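# Press the marked end of an ivory rocker switch

## Task

Push the marked end of the ivory rocker switch down so it latches in the down position, with the switch still lying flat on the table. At the end the robot must not be in contact with the switch, and any drink can, parts box or small stack bin present must still be upright.

## Robot and tools

Robot: two arms, left_arm and right_arm, each with six joints plus a two-finger gripper. In every row and every per-joint list the joint order is waist, shoulder, elbow, wrist pitch, wrist yaw, wrist roll. Stated ranges (rad): waist -2.618 to 3.054, shoulder 0.000 to 3.142, elbow 0.000 to 3.142, wrist pitch -1.571 to 1.571, wrist yaw -1.571 to 1.571, wrist roll -2.094 to 2.094. True limits may differ by up to 0.059 rad either way.

Frame: all hand positions are in the scene frame. Origin sits at table-top height, halfway between the two nominal arm bases; +z points up, +x points out over the table, and left_arm is on the +y side (arm names do not match image left/right). Real bases are offset from nominal; a BASES line, if present, gives them. Reported hand positions can be a few cm off, worse at long reach. The gripper's fingers point along its own +z and close along its y; end_effector_position is the point between the pads, about 1 cm behind the tips.

Row format (shared by execute_actions and move): one flat list of 14 numbers, each in [-1, 1], covering both arms even if one is idle: left_arm's six joint numbers then its opening, then right_arm's six joint numbers then its opening. Joint numbers are offsets, not poses, measured from the Joint targets shown in the latest result, scaled so 1.0 equals 1.202 rad (waist), 1.258 (shoulder), 1.3 (elbow), 2.073 (wrist pitch), 2.022 (wrist yaw and wrist roll). A positive number moves the joint toward a larger Joint positions reading. Opening is absolute: +1 fully open, -1 closed. Sending 0 for an arm's joints re-commands its current targets; to leave a gripper unchanged, resend its present command (0 is a real half-open command).

execute_actions(actions, cameras): actions is a list of actions; each action is a table of up to 15 rows, each row applied for one 1/30 s step; if fewer than 15 rows, the last row is held for the remainder. Every action counts offsets from the targets in force when it starts, so repeating an offset keeps moving further. An action (both arms) is rejected if it would push a joint more than 0.059 rad beyond its range; a malformed call or a failing first action rejects the whole call. An empty list just reports state and images. Joint speed is capped, each step's target may lead the measured angle only by a fixed amount, and a command that would put a gripper over 200 mm from where it is gets scaled back, so big offsets can need several actions.

move(target, speed, blend, opening_speed, blocking, cameras): target is one 14-number row or a list of up to 15 rows; every row's offsets count from the same starting Joint targets. All joints move together, so the hand traces a curve, with no obstacle avoidance. speed is the top rad/s of the joint with the longest travel, 0.01 to 2, default 0.5 (one value or one per target). blend (rad) rounds corners of a list; 0 stops at each. opening_speed is per second on the -1..+1 scale, at least 0.2. blocking=false returns after about 0.5 s while the move continues. Paths take at least 0.5 s; over 10 s they stop short. The result adds a move: line: done, off_target (rested more than 0.035 rad from target), moving, held or fault, possibly limits=held, and the worst joint error per arm. done does not mean no contact.

wait(seconds): 0 to 10 s, arms hold their commands; a running move keeps going. stop(): brakes the running move. zoom_image(camera, region): camera is cam_head_left or cam_head_right, region [x0, y0, x1, y1] in image pixels from the top-left, at most 504 by 504. finished_scene(scene): scene is the current scene's number; ends it irreversibly.

Results: end_effector_position (m) and end_effector_quat_wxyz per arm; Joint positions (rad) and Joint velocities (rad/s) per arm, each ending with the pad gap (m, 0.094 fully open); velocities may read within noise. Joint targets are the base for the next offsets. Tool commands shows each gripper command; grip_measured is the finger opening on the command scale. Joint torques (N m) include gravity, have per-unit offset and noise, and joints 1 to 3 wrap at ±28. "joint sent to its limit" means a joint was clipped at its end; "joint command not followed" means the clearance check altered targets. Action calls also list joint positions at some steps. MOTOR HOT appears at 75 °C; at 90 °C an OVER-TEMPERATURE FAULT folds that arm away for good.

Cameras: cam_head_left and cam_head_right, both 896x504, head-mounted looking down over the table; pinhole calibrations with K and T_world_to_cam are supplied and accurate to a few mm near image centre.

Cautions: approach the switch slowly and press with a modest target just past contact rather than a fast stab; a fast or deep overshoot counts as a hard hit or push. After pressing, command the arm back up so it no longer touches the switch and stops pushing (pushing also heats motors). Keep clear of any can, parts box or stack bin so none tips, and nothing may end up off the table. Keep the two arms from colliding or squeezing each other.

Each tool is called after "Call:" as name(argument=value, ...) on one line, values as JSON.

## Session

Call:
execute_actions(actions=[])

Scene clock: 0.00 s.
left_arm: end_effector_position=(+0.4286, +0.2967, +0.1025) grip_measured=+1.000 end_effector_quat_wxyz=(+0.594, -0.058, +0.801, +0.043) | right_arm: end_effector_position=(+0.4064, -0.2592, +0.1034) grip_measured=+1.000 end_effector_quat_wxyz=(+0.590, +0.008, +0.807, -0.016)
Joint positions: left_arm=[0.015 1.55 0.343 0.908 -0.141 -0.044 0.094] | right_arm=[-0.012 1.559 0.377 0.875 -0.004 -0.019 0.094]
Joint velocities: within noise
Joint torques (N m): no reading
Heat: left arm: 25 °C; right arm: 29 °C.
Joint targets: left_arm=[0.015 1.542 0.351 0.915 -0.142 -0.045] | right_arm=[-0.012 1.553 0.382 0.874 -0.004 -0.019]
Tool commands: left_gripper/opening=+1.0 right_gripper/opening=+1.0

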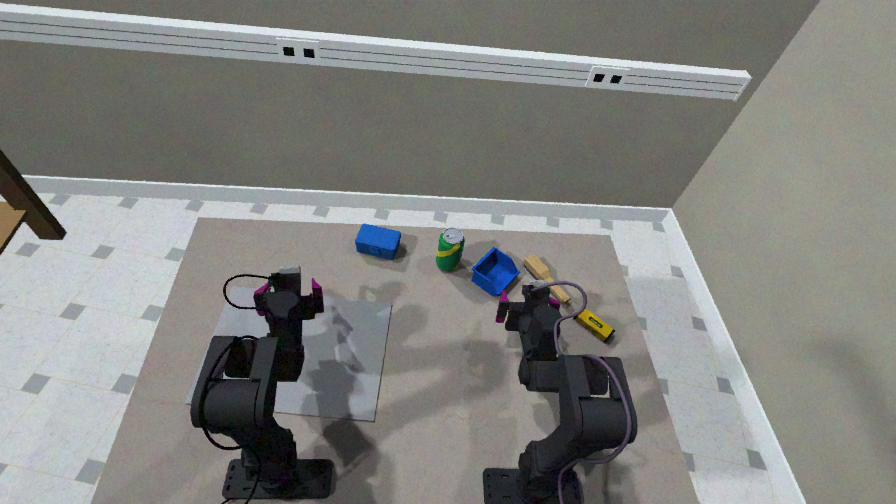

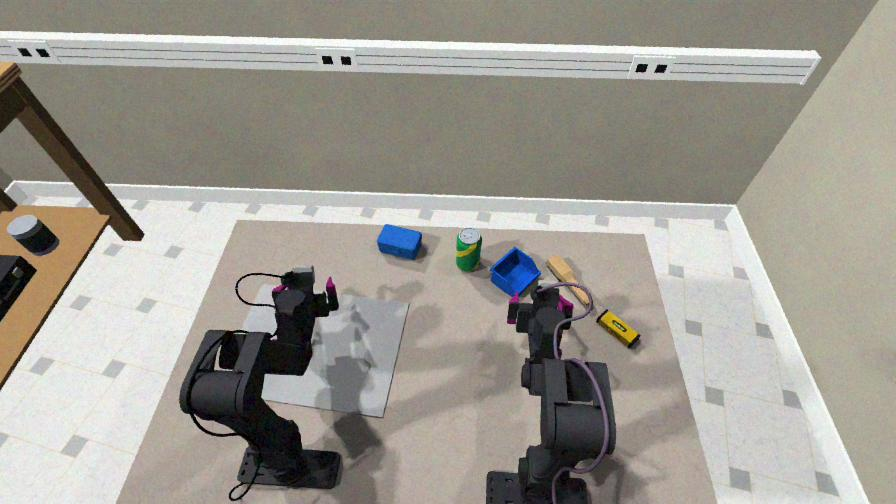

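Call:
zoom_image(camera="cam_head_left", region=[180, 210, 430, 430])

Call:
zoom_image(camera="cam_head_right", region=[200, 210, 450, 430])

Call:
zoom_image(camera="cam_head_left", region=[420, 220, 640, 420])

Call:
zoom_image(camera="cam_head_right", region=[430, 220, 660, 420])

Scaled by 2.016 from the camera's 896x504 image, which has a finer 1280x720 frame.

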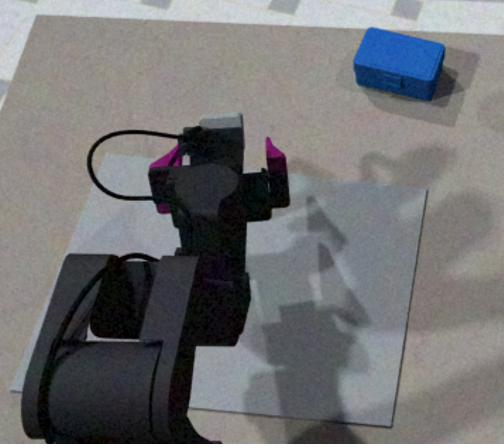

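Scaled by 2.016 from the camera's 896x504 image, which has a finer 1280x720 frame.

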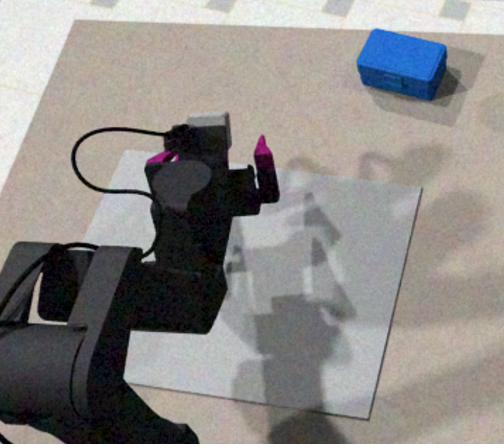

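Scaled by 2.291 from the camera's 896x504 image, which has a finer 1280x720 frame.

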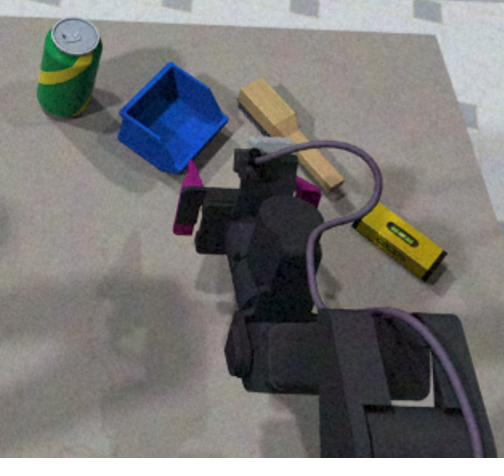

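Scaled by 2.191 from the camera's 896x504 image, which has a finer 1280x720 frame.

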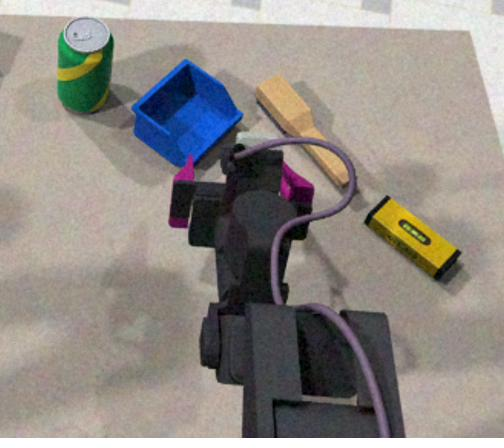

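Call:
zoom_image(camera="cam_head_left", region=[490, 250, 580, 330])

Call:
zoom_image(camera="cam_head_right", region=[500, 250, 590, 330])

Call:
zoom_image(camera="cam_head_left", region=[245, 250, 335, 330])

Call:
zoom_image(camera="cam_head_right", region=[260, 250, 350, 330])

Scaled by 5.600 from the camera's 896x504 image, which has a finer 1280x720 frame.

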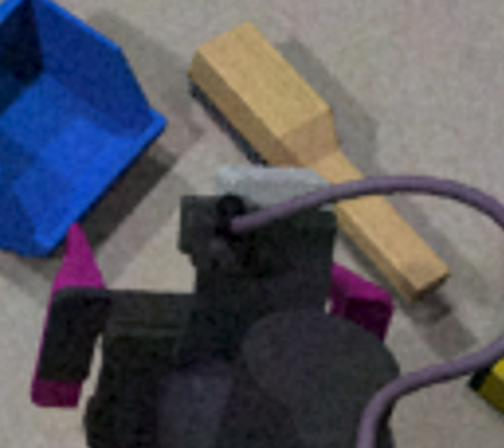

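Scaled by 5.600 from the camera's 896x504 image, which has a finer 1280x720 frame.

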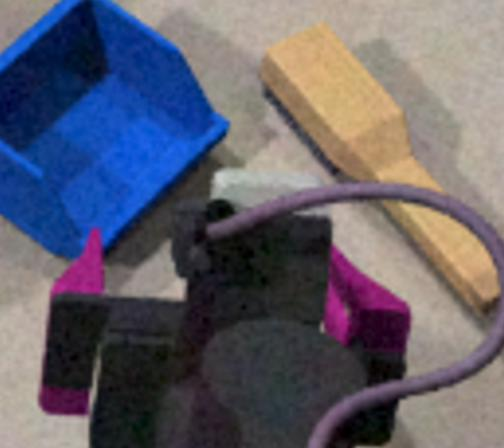

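Scaled by 5.600 from the camera's 896x504 image, which has a finer 1280x720 frame.

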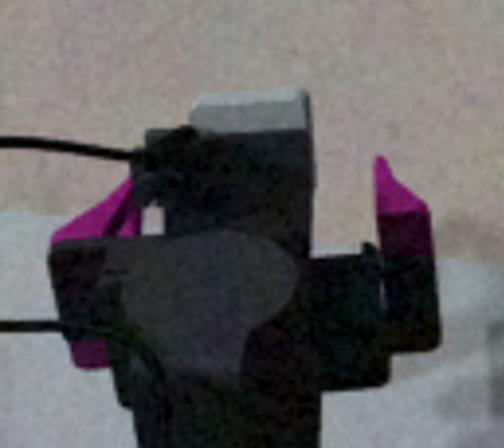

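Scaled by 5.600 from the camera's 896x504 image, which has a finer 1280x720 frame.

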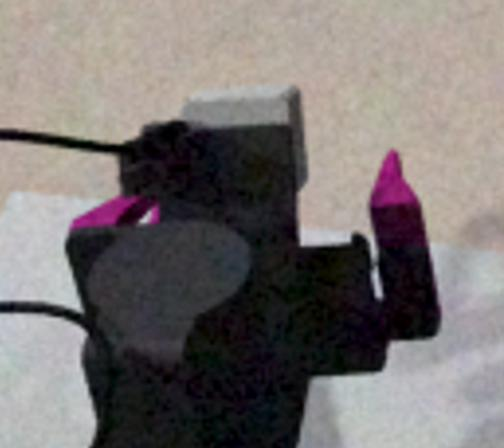

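Call:
move(target=[[0, -0.35, 0, 0, 0, 0, 1, 0, -0.35, 0, 0, 0, 0, 1], [0.8, -0.35, 0, 0, 0, 0, 1, -0.8, -0.35, 0, 0, 0, 0, 1]], speed=0.6, blend=0.1)

Scene clock: 19.60 s.
left_arm: end_effector_position=(+0.2258, +0.5860, +0.2592) grip_measured=+1.000 end_effector_quat_wxyz=(+0.653, -0.362, +0.552, +0.371) | right_arm: end_effector_position=(+0.2081, -0.5577, +0.2639) grip_measured=+1.000 end_effector_quat_wxyz=(+0.655, +0.311, +0.585, -0.364)
Joint positions: left_arm=[0.971 1.121 0.343 0.908 -0.142 -0.044 0.094] | right_arm=[-0.97 1.13 0.377 0.876 -0.004 -0.019 0.094]
Joint velocities: within noise
Joint torques (N m): left_arm=[0.43 -3.99 8.39 2.2 0.01 -0.03] | right_arm=[-0.32 -3.37 7.8 2.01 -0.02 -0.02]
Heat: left arm: 29 °C; right arm: 32 °C.
Joint targets: left_arm=[0.976 1.101 0.351 0.915 -0.142 -0.045] | right_arm=[-0.974 1.113 0.382 0.874 -0.004 -0.019]
move: done

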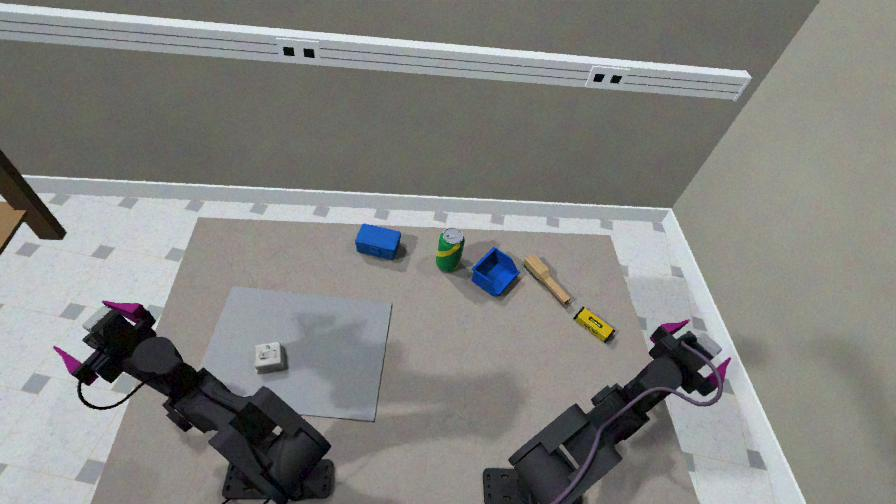

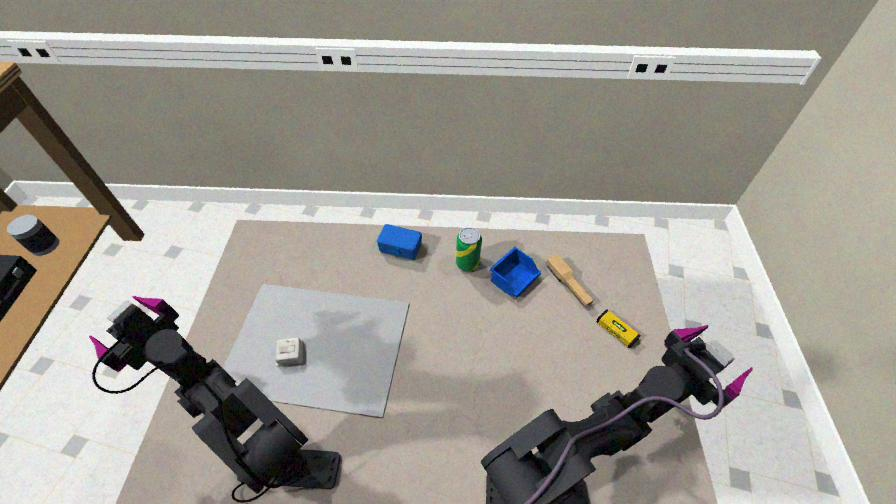

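Now the switch is visible. Zoom in.

Call:
zoom_image(camera="cam_head_left", region=[240, 330, 300, 385])

Call:
zoom_image(camera="cam_head_right", region=[260, 325, 320, 380])

Scaled by 8.400 from the camera's 896x504 image, which has a finer 1280x720 frame.

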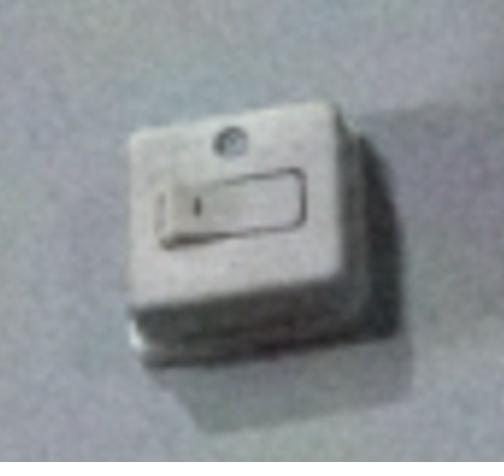

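Scaled by 8.400 from the camera's 896x504 image, which has a finer 1280x720 frame.

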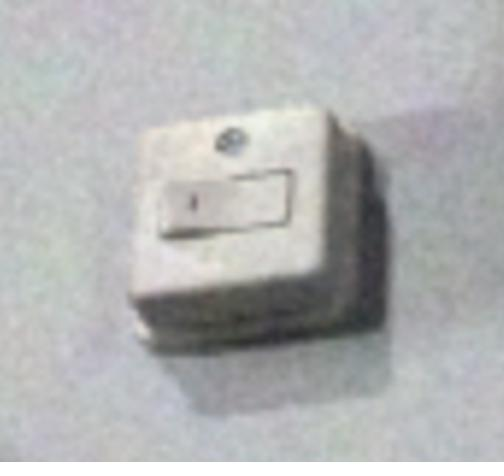

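Call:
move(target=[-0.7038, 0.3668, 0.738, -1.0, 0.0702, 0.0223, -1, 0, 0, 0, 0, 0, 0, 1], speed=0.8, opening_speed=1.0)

Scene clock: 37.90 s.
left_arm: end_effector_position=(+0.3371, +0.3098, +0.1311) grip_measured=-0.995 end_effector_quat_wxyz=(+0.078, -0.063, +0.995, +0.009) | right_arm: end_effector_position=(+0.2081, -0.5577, +0.2639) grip_measured=+1.000 end_effector_quat_wxyz=(+0.655, +0.311, +0.585, -0.364)
Joint positions: left_arm=[0.134 1.547 1.283 -1.15 -0.01 -0.01 0] | right_arm=[-0.97 1.13 0.377 0.876 -0.004 -0.019 0.094]
Joint velocities: within noise
Joint torques (N m): left_arm=[-0.32 -4.4 9.88 0.79 0.12 0.1] | right_arm=[-0.34 -3.37 7.82 2.01 -0.02 -0.02]
Heat: left arm: 30 °C; right arm: 33 °C.
Joint targets: left_arm=[0.130 1.563 1.311 -1.158 0.000 0.000] | right_arm=[-0.974 1.113 0.382 0.874 -0.004 -0.019]
move: done

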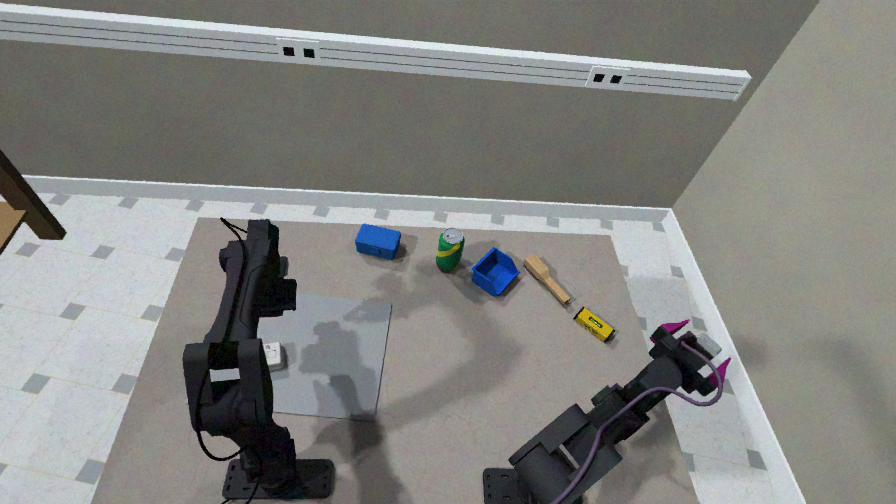

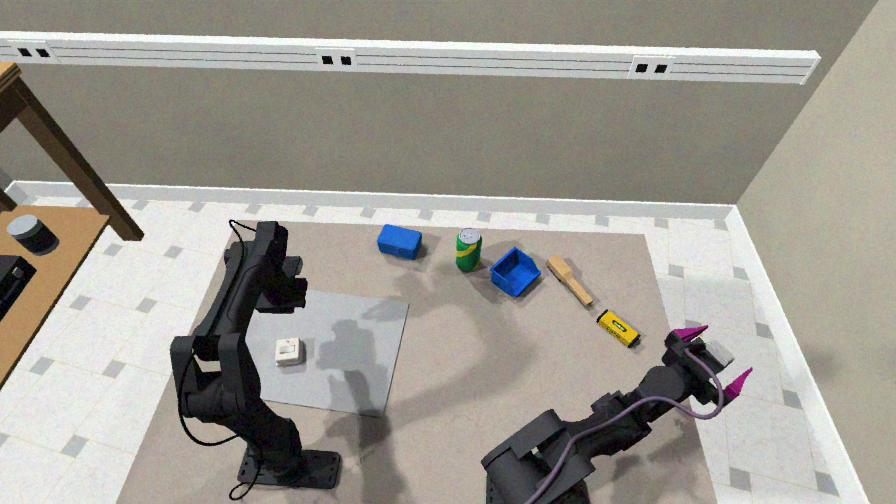

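Call:
zoom_image(camera="cam_head_left", region=[220, 210, 340, 390])

Call:
zoom_image(camera="cam_head_right", region=[220, 210, 340, 390])

Scaled by 2.800 from the camera's 896x504 image, which has a finer 1280x720 frame.

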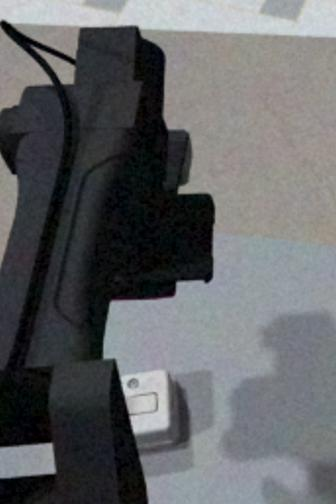

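Scaled by 2.800 from the camera's 896x504 image, which has a finer 1280x720 frame.

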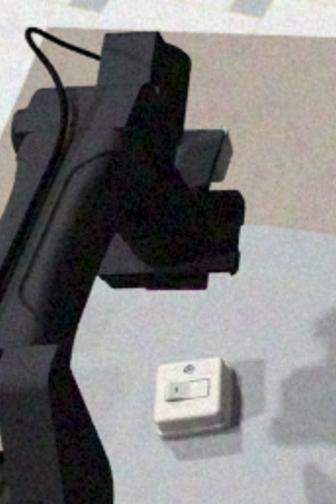

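Call:
zoom_image(camera="cam_head_right", region=[650, 310, 770, 430])

Call:
zoom_image(camera="cam_head_left", region=[640, 310, 760, 430])

Scaled by 4.200 from the camera's 896x504 image, which has a finer 1280x720 frame.

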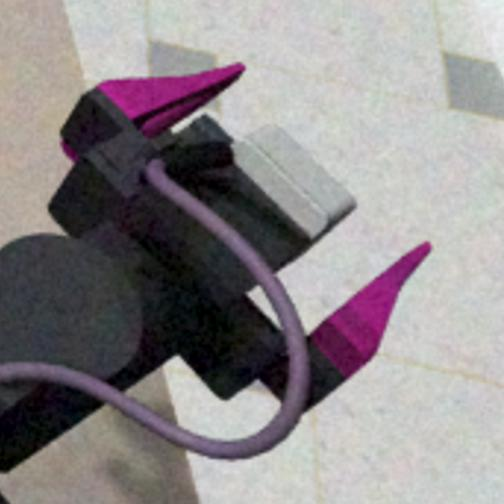

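Scaled by 4.200 from the camera's 896x504 image, which has a finer 1280x720 frame.

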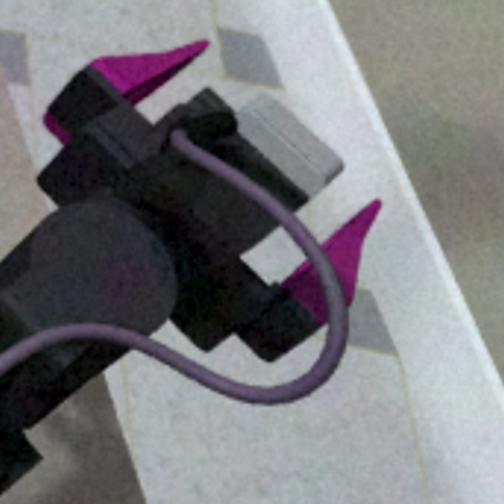

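Call:
move(target=[0.0832, 0.2234, 0.1285, -0.1553, 0, 0, -1, 0, 0, 0, 0, 0, 0, 1], speed=0.5)

Call:
zoom_image(camera="cam_head_left", region=[220, 220, 340, 390])

Call:
zoom_image(camera="cam_head_right", region=[220, 220, 340, 390])

Scene clock: 53.30 s.
left_arm: end_effector_position=(+0.2983, +0.3303, +0.1007) grip_measured=-0.995 end_effector_quat_wxyz=(-0.136, -0.107, +0.985, -0.009) | right_arm: end_effector_position=(+0.2081, -0.5577, +0.2639) grip_measured=+1.000 end_effector_quat_wxyz=(+0.655, +0.311, +0.585, -0.364)
Joint positions: left_arm=[0.226 1.829 1.453 -1.469 -0.009 -0.009 0] | right_arm=[-0.97 1.13 0.377 0.876 -0.004 -0.019 0.094]
Joint velocities: within noise
Joint torques (N m): left_arm=[0.38 -6.22 8.68 -0.1 0.11 0.07] | right_arm=[-0.32 -3.37 7.8 2.01 -0.02 -0.03]
Heat: left arm: 28 °C; right arm: 33 °C.
Joint targets: left_arm=[0.230 1.844 1.478 -1.479 0.000 0.000] | right_arm=[-0.974 1.113 0.382 0.874 -0.004 -0.019]
move: done

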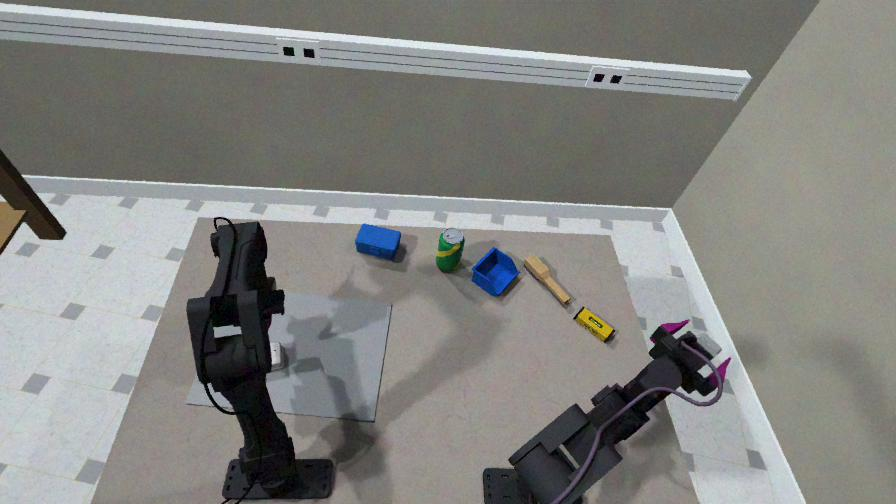

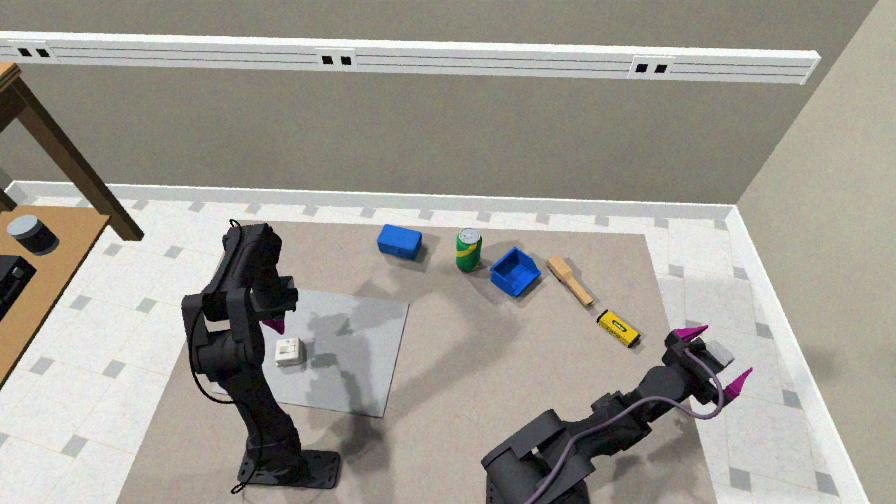

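Scaled by 2.965 from the camera's 896x504 image, which has a finer 1280x720 frame.

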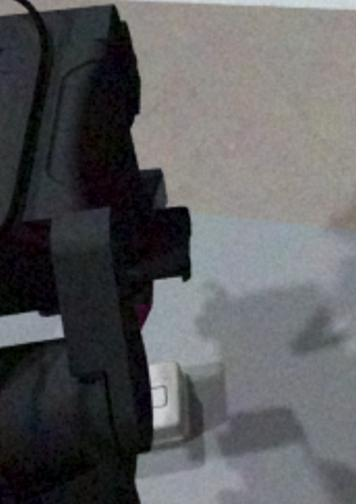

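Scaled by 2.965 from the camera's 896x504 image, which has a finer 1280x720 frame.

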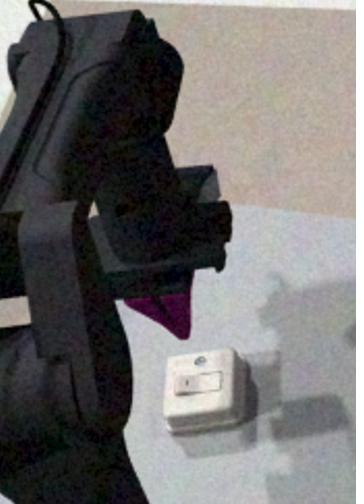

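Call:
move(target=[0.0566, -0.0027, -0.1143, 0.0676, 0, 0, -1, 0, 0, 0, 0, 0, 0, 1], speed=0.3)

Call:
zoom_image(camera="cam_head_right", region=[240, 290, 330, 380])

Call:
zoom_image(camera="cam_head_left", region=[220, 290, 310, 380])

Scene clock: 80.57 s.
left_arm: end_effector_position=(+0.2876, +0.3461, +0.0715) grip_measured=-0.995 end_effector_quat_wxyz=(-0.137, -0.140, +0.980, -0.014) | right_arm: end_effector_position=(+0.2081, -0.5577, +0.2639) grip_measured=+1.000 end_effector_quat_wxyz=(+0.655, +0.311, +0.585, -0.364)
Joint positions: left_arm=[0.294 1.829 1.334 -1.353 -0.008 -0.009 0] | right_arm=[-0.97 1.13 0.377 0.876 -0.004 -0.019 0.094]
Joint velocities: within noise
Joint torques (N m): left_arm=[0.28 -6.45 5.68 0.12 0.1 0.08] | right_arm=[-0.32 -3.37 7.82 2.01 -0.02 -0.02]
Heat: left arm: 28 °C; right arm: 34 °C.
Joint targets: left_arm=[0.298 1.841 1.329 -1.339 0.000 0.000] | right_arm=[-0.974 1.113 0.382 0.874 -0.004 -0.019]
move: done

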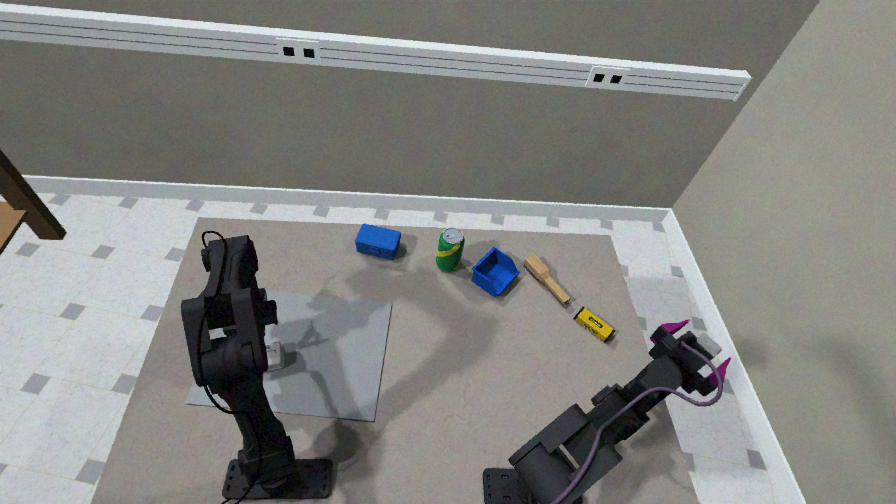

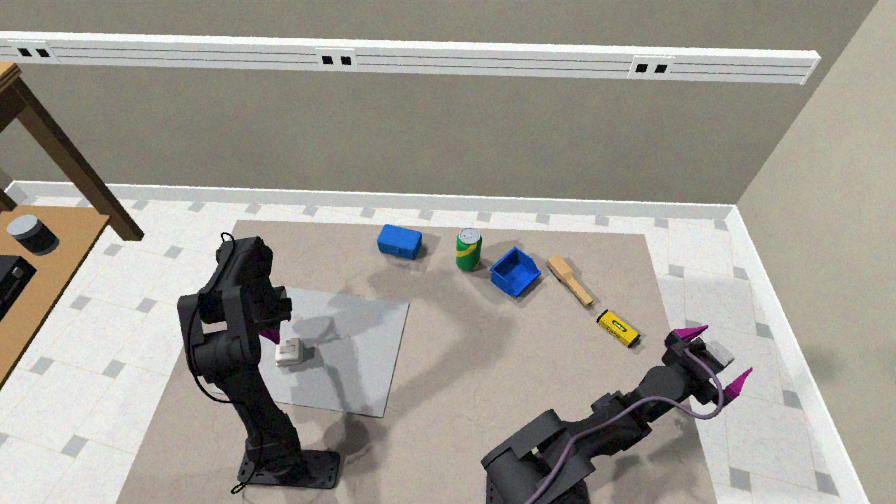

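Scaled by 5.600 from the camera's 896x504 image, which has a finer 1280x720 frame.

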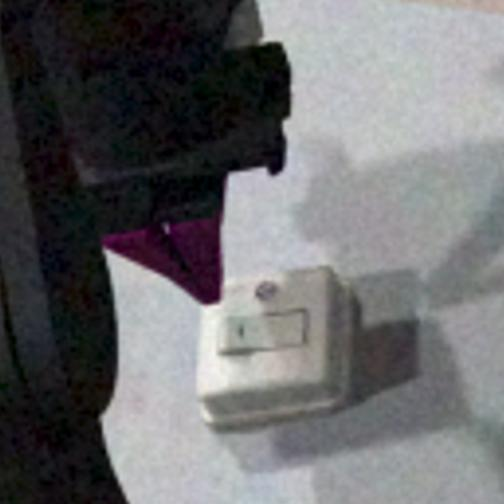

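Scaled by 5.600 from the camera's 896x504 image, which has a finer 1280x720 frame.

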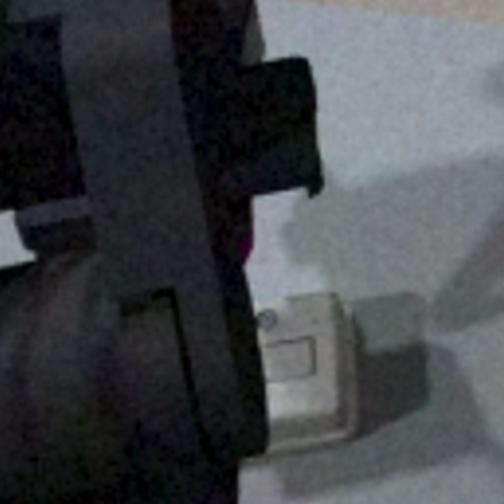

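Call:
move(target=[0, 0.016, -0.0346, 0.0314, 0, 0, -1, 0, 0, 0, 0, 0, 0, 1], speed=0.15)

Call:
zoom_image(camera="cam_head_right", region=[240, 290, 330, 380])

Scene clock: 91.70 s.
left_arm: end_effector_position=(+0.2886, +0.3464, +0.0560) grip_measured=-0.995 end_effector_quat_wxyz=(-0.134, -0.140, +0.981, -0.014) | right_arm: end_effector_position=(+0.2081, -0.5577, +0.2639) grip_measured=+1.000 end_effector_quat_wxyz=(+0.655, +0.311, +0.585, -0.364)
Joint positions: left_arm=[0.294 1.842 1.29 -1.288 -0.008 -0.009 0] | right_arm=[-0.97 1.13 0.377 0.876 -0.004 -0.019 0.094]
Joint velocities: within noise
Joint torques (N m): left_arm=[0.25 -5.98 5.46 0.11 0.12 0.07] | right_arm=[-0.32 -3.37 7.8 2.01 -0.01 -0.02]
Heat: left arm: 28 °C; right arm: 34 °C.
Joint targets: left_arm=[0.298 1.861 1.284 -1.274 0.000 0.000] | right_arm=[-0.974 1.113 0.382 0.874 -0.004 -0.019]
move: done

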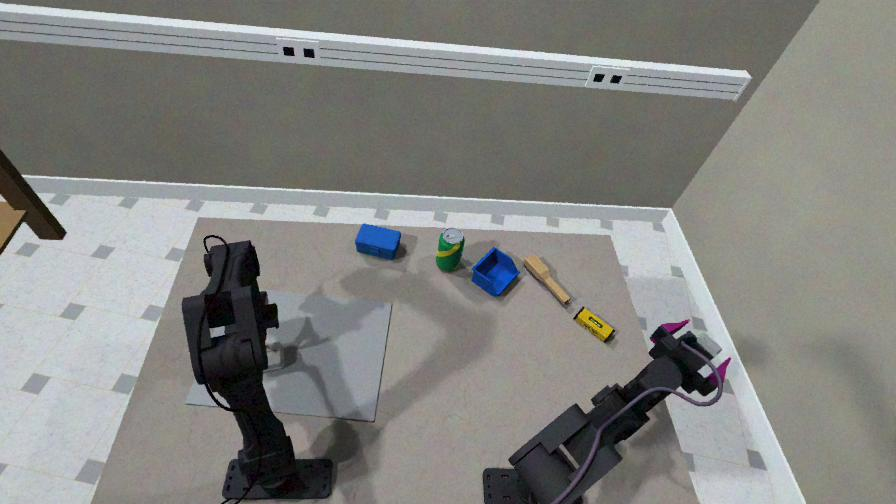

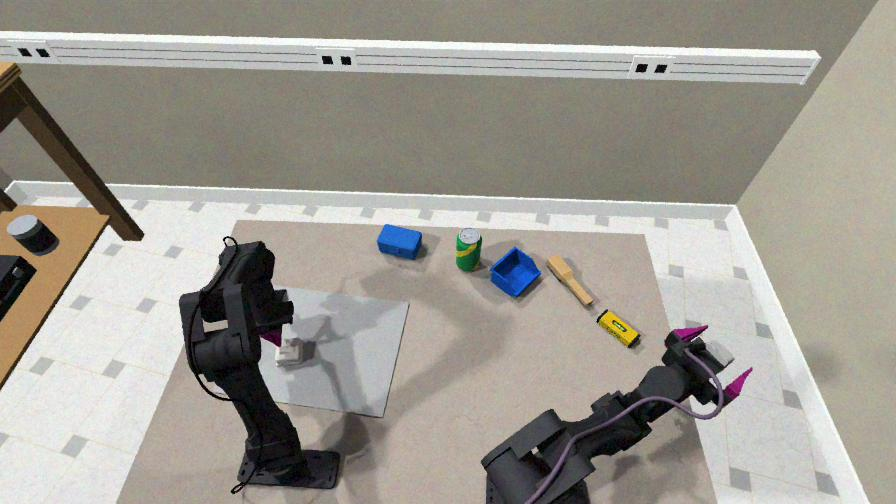

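Scaled by 5.600 from the camera's 896x504 image, which has a finer 1280x720 frame.

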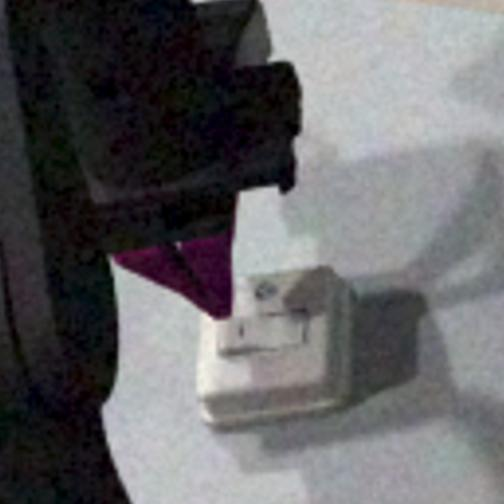

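Call:
move(target=[0, 0.0066, -0.0143, 0.0129, 0, 0, -1, 0, 0, 0, 0, 0, 0, 1], speed=0.1, cameras=["cam_head_right"])

Call:
zoom_image(camera="cam_head_right", region=[240, 290, 330, 380])

Scene clock: 95.23 s.
left_arm: end_effector_position=(+0.2888, +0.3464, +0.0495) grip_measured=-0.995 end_effector_quat_wxyz=(-0.133, -0.140, +0.981, -0.014) | right_arm: end_effector_position=(+0.2081, -0.5577, +0.2639) grip_measured=+1.000 end_effector_quat_wxyz=(+0.655, +0.311, +0.585, -0.364)
Joint positions: left_arm=[0.294 1.849 1.272 -1.261 -0.008 -0.009 0] | right_arm=[-0.97 1.13 0.377 0.876 -0.004 -0.019 0.094]
Joint velocities: within noise
Joint torques (N m): left_arm=[0.34 -5.86 5.27 0.11 0.11 0.08] | right_arm=[-0.34 -3.38 7.8 2.01 -0.02 -0.02]
Heat: left arm: 27 °C; right arm: 34 °C.
Joint targets: left_arm=[0.298 1.869 1.266 -1.248 0.000 0.000] | right_arm=[-0.974 1.113 0.382 0.874 -0.004 -0.019]
move: done
Images, in order (width x height): cam_head_right 896x504.

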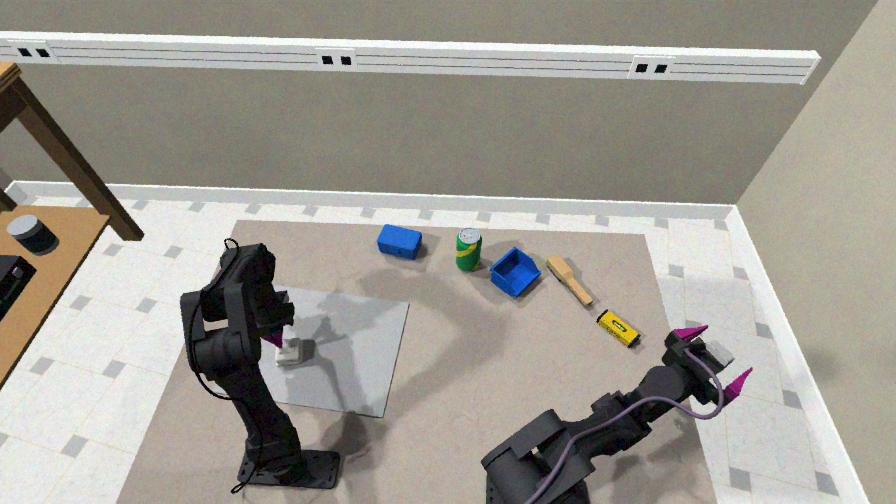

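Scaled by 5.600 from the camera's 896x504 image, which has a finer 1280x720 frame.

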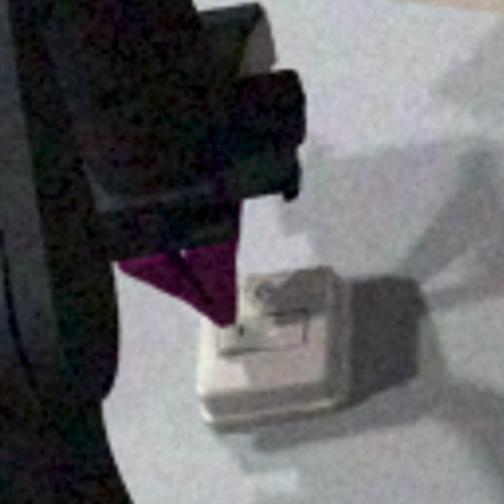

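Call:
move(target=[0, 0.0038, -0.0082, 0.0074, 0, 0, -1, 0, 0, 0, 0, 0, 0, 1], speed=0.1, cameras=["cam_head_right"])

Call:
zoom_image(camera="cam_head_right", region=[240, 290, 330, 380])

Scene clock: 97.60 s.
left_arm: end_effector_position=(+0.2892, +0.3466, +0.0468) grip_measured=-0.995 end_effector_quat_wxyz=(-0.130, -0.141, +0.981, -0.013) | right_arm: end_effector_position=(+0.2081, -0.5577, +0.2639) grip_measured=+1.000 end_effector_quat_wxyz=(+0.655, +0.311, +0.585, -0.364)
Joint positions: left_arm=[0.294 1.849 1.262 -1.246 -0.008 -0.009 0] | right_arm=[-0.97 1.13 0.377 0.876 -0.004 -0.019 0.094]
Joint velocities: within noise
Joint torques (N m): left_arm=[0.31 -5.5 5.26 0.16 0.11 0.07] | right_arm=[-0.32 -3.37 7.8 2.01 -0.02 -0.03]
Heat: left arm: 27 °C; right arm: 34 °C.
Joint targets: left_arm=[0.298 1.874 1.255 -1.233 0.000 0.000] | right_arm=[-0.974 1.113 0.382 0.874 -0.004 -0.019]
move: done
Images, in order (width x height): cam_head_right 896x504.

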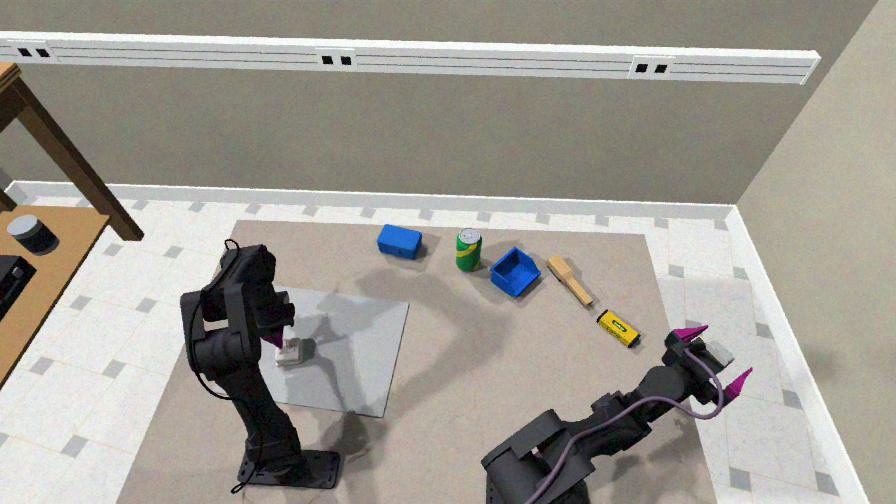

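Scaled by 5.600 from the camera's 896x504 image, which has a finer 1280x720 frame.

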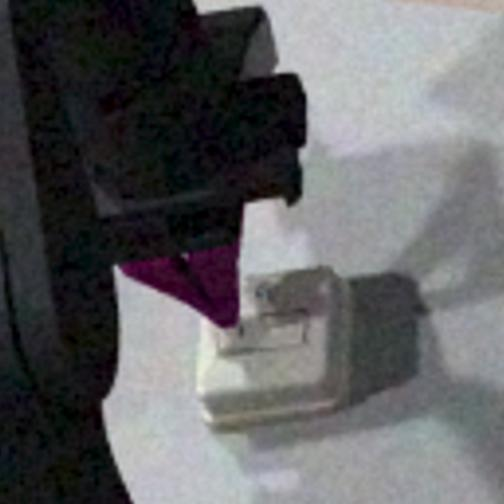

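Call:
move(target=[0, 0.0038, -0.0082, 0.0074, 0, 0, -1, 0, 0, 0, 0, 0, 0, 1], speed=0.1, cameras=["cam_head_right"])

Call:
zoom_image(camera="cam_head_right", region=[240, 290, 330, 380])

Scene clock: 100.10 s.
left_arm: end_effector_position=(+0.2887, +0.3464, +0.0434) grip_measured=-0.995 end_effector_quat_wxyz=(-0.132, -0.140, +0.981, -0.014) | right_arm: end_effector_position=(+0.2081, -0.5577, +0.2639) grip_measured=+1.000 end_effector_quat_wxyz=(+0.655, +0.311, +0.585, -0.364)
Joint positions: left_arm=[0.294 1.856 1.256 -1.237 -0.008 -0.009 0] | right_arm=[-0.97 1.13 0.377 0.876 -0.004 -0.019 0.094]
Joint velocities: within noise
Joint torques (N m): left_arm=[0.38 -5.68 5 0.17 0.09 0.08] | right_arm=[-0.32 -3.36 7.8 2.01 -0.02 -0.03]
Heat: left arm: 27 °C; right arm: 34 °C.
Joint targets: left_arm=[0.298 1.878 1.245 -1.217 0.000 0.000] | right_arm=[-0.974 1.113 0.382 0.874 -0.004 -0.019]
move: done
Images, in order (width x height): cam_head_right 896x504.

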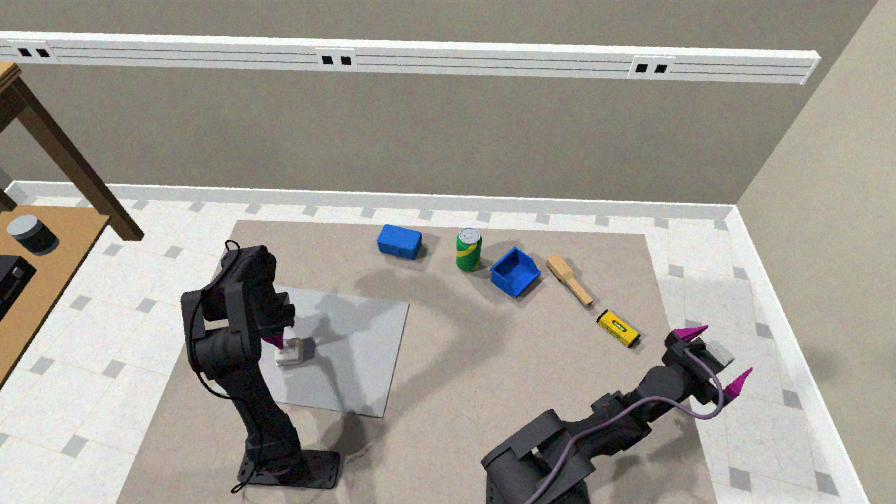

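Scaled by 5.600 from the camera's 896x504 image, which has a finer 1280x720 frame.

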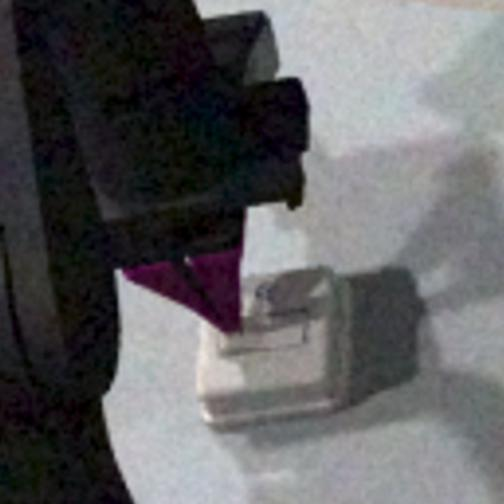

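Call:
move(target=[0, 0.0038, -0.0082, 0.0074, 0, 0, -1, 0, 0, 0, 0, 0, 0, 1], speed=0.1, cameras=["cam_head_right"])

Call:
zoom_image(camera="cam_head_right", region=[240, 290, 330, 380])

Scene clock: 101.93 s.
left_arm: end_effector_position=(+0.2890, +0.3465, +0.0428) grip_measured=-0.995 end_effector_quat_wxyz=(-0.131, -0.140, +0.981, -0.013) | right_arm: end_effector_position=(+0.2081, -0.5577, +0.2639) grip_measured=+1.000 end_effector_quat_wxyz=(+0.655, +0.311, +0.585, -0.364)
Joint positions: left_arm=[0.294 1.856 1.253 -1.233 -0.008 -0.009 0] | right_arm=[-0.97 1.13 0.377 0.876 -0.004 -0.019 0.094]
Joint velocities: within noise
Joint torques (N m): left_arm=[0.17 -5.31 4.12 0.34 0.1 0.06] | right_arm=[-0.32 -3.37 7.8 2.01 -0.02 -0.03]
Heat: left arm: 27 °C; right arm: 34 °C.
Joint targets: left_arm=[0.298 1.883 1.234 -1.202 0.000 0.000] | right_arm=[-0.974 1.113 0.382 0.874 -0.004 -0.019]
move: done
Images, in order (width x height): cam_head_right 896x504.

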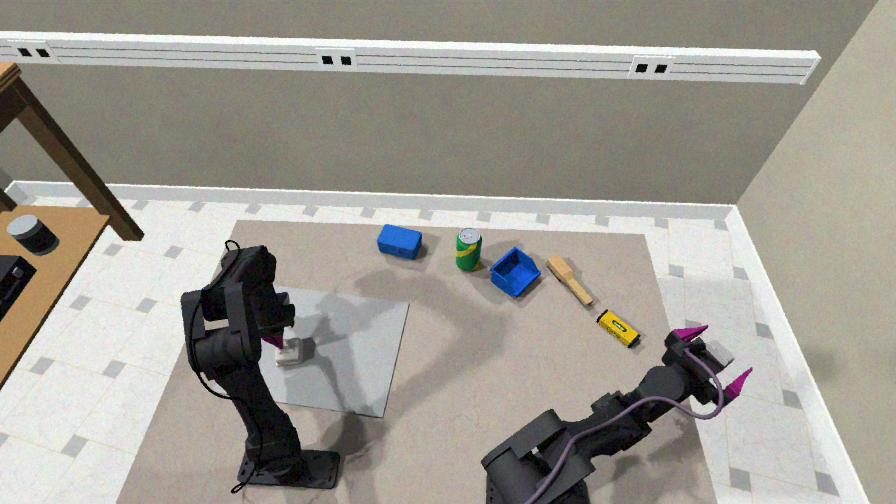

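Scaled by 5.600 from the camera's 896x504 image, which has a finer 1280x720 frame.

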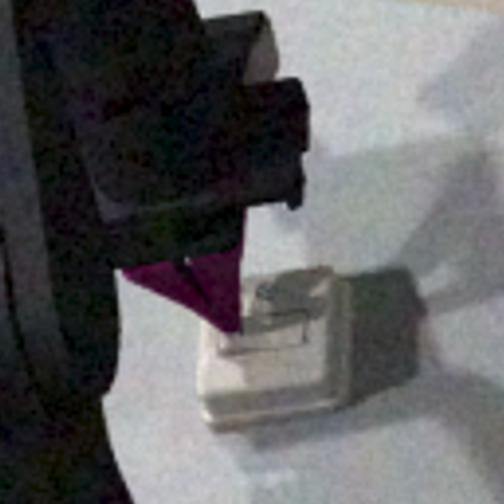

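Call:
move(target=[0, 0.0038, -0.0082, 0.0074, 0, 0, -1, 0, 0, 0, 0, 0, 0, 1], speed=0.1, cameras=["cam_head_right"])

Call:
zoom_image(camera="cam_head_right", region=[240, 290, 330, 380])

Scene clock: 104.83 s.
left_arm: end_effector_position=(+0.2883, +0.3463, +0.0378) grip_measured=-0.995 end_effector_quat_wxyz=(-0.132, -0.140, +0.981, -0.014) | right_arm: end_effector_position=(+0.2081, -0.5577, +0.2639) grip_measured=+1.000 end_effector_quat_wxyz=(+0.655, +0.311, +0.585, -0.364)
Joint positions: left_arm=[0.294 1.861 1.239 -1.214 -0.008 -0.009 0] | right_arm=[-0.97 1.13 0.377 0.876 -0.004 -0.019 0.094]
Joint velocities: within noise
Joint torques (N m): left_arm=[0.34 -5.27 4.44 0.27 0.12 0.09] | right_arm=[-0.34 -3.37 7.79 2.01 -0.02 -0.02]
Heat: left arm: 27 °C; right arm: 35 °C.
Joint targets: left_arm=[0.298 1.888 1.223 -1.186 0.000 0.000] | right_arm=[-0.974 1.113 0.382 0.874 -0.004 -0.019]
move: done
Images, in order (width x height): cam_head_right 896x504.

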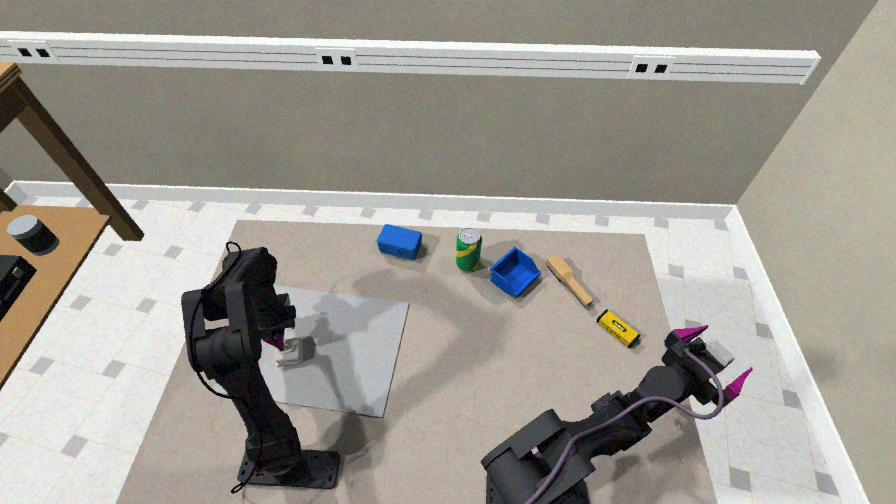

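Scaled by 5.600 from the camera's 896x504 image, which has a finer 1280x720 frame.

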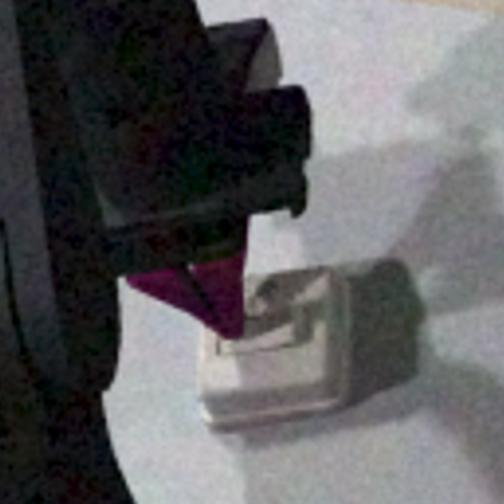

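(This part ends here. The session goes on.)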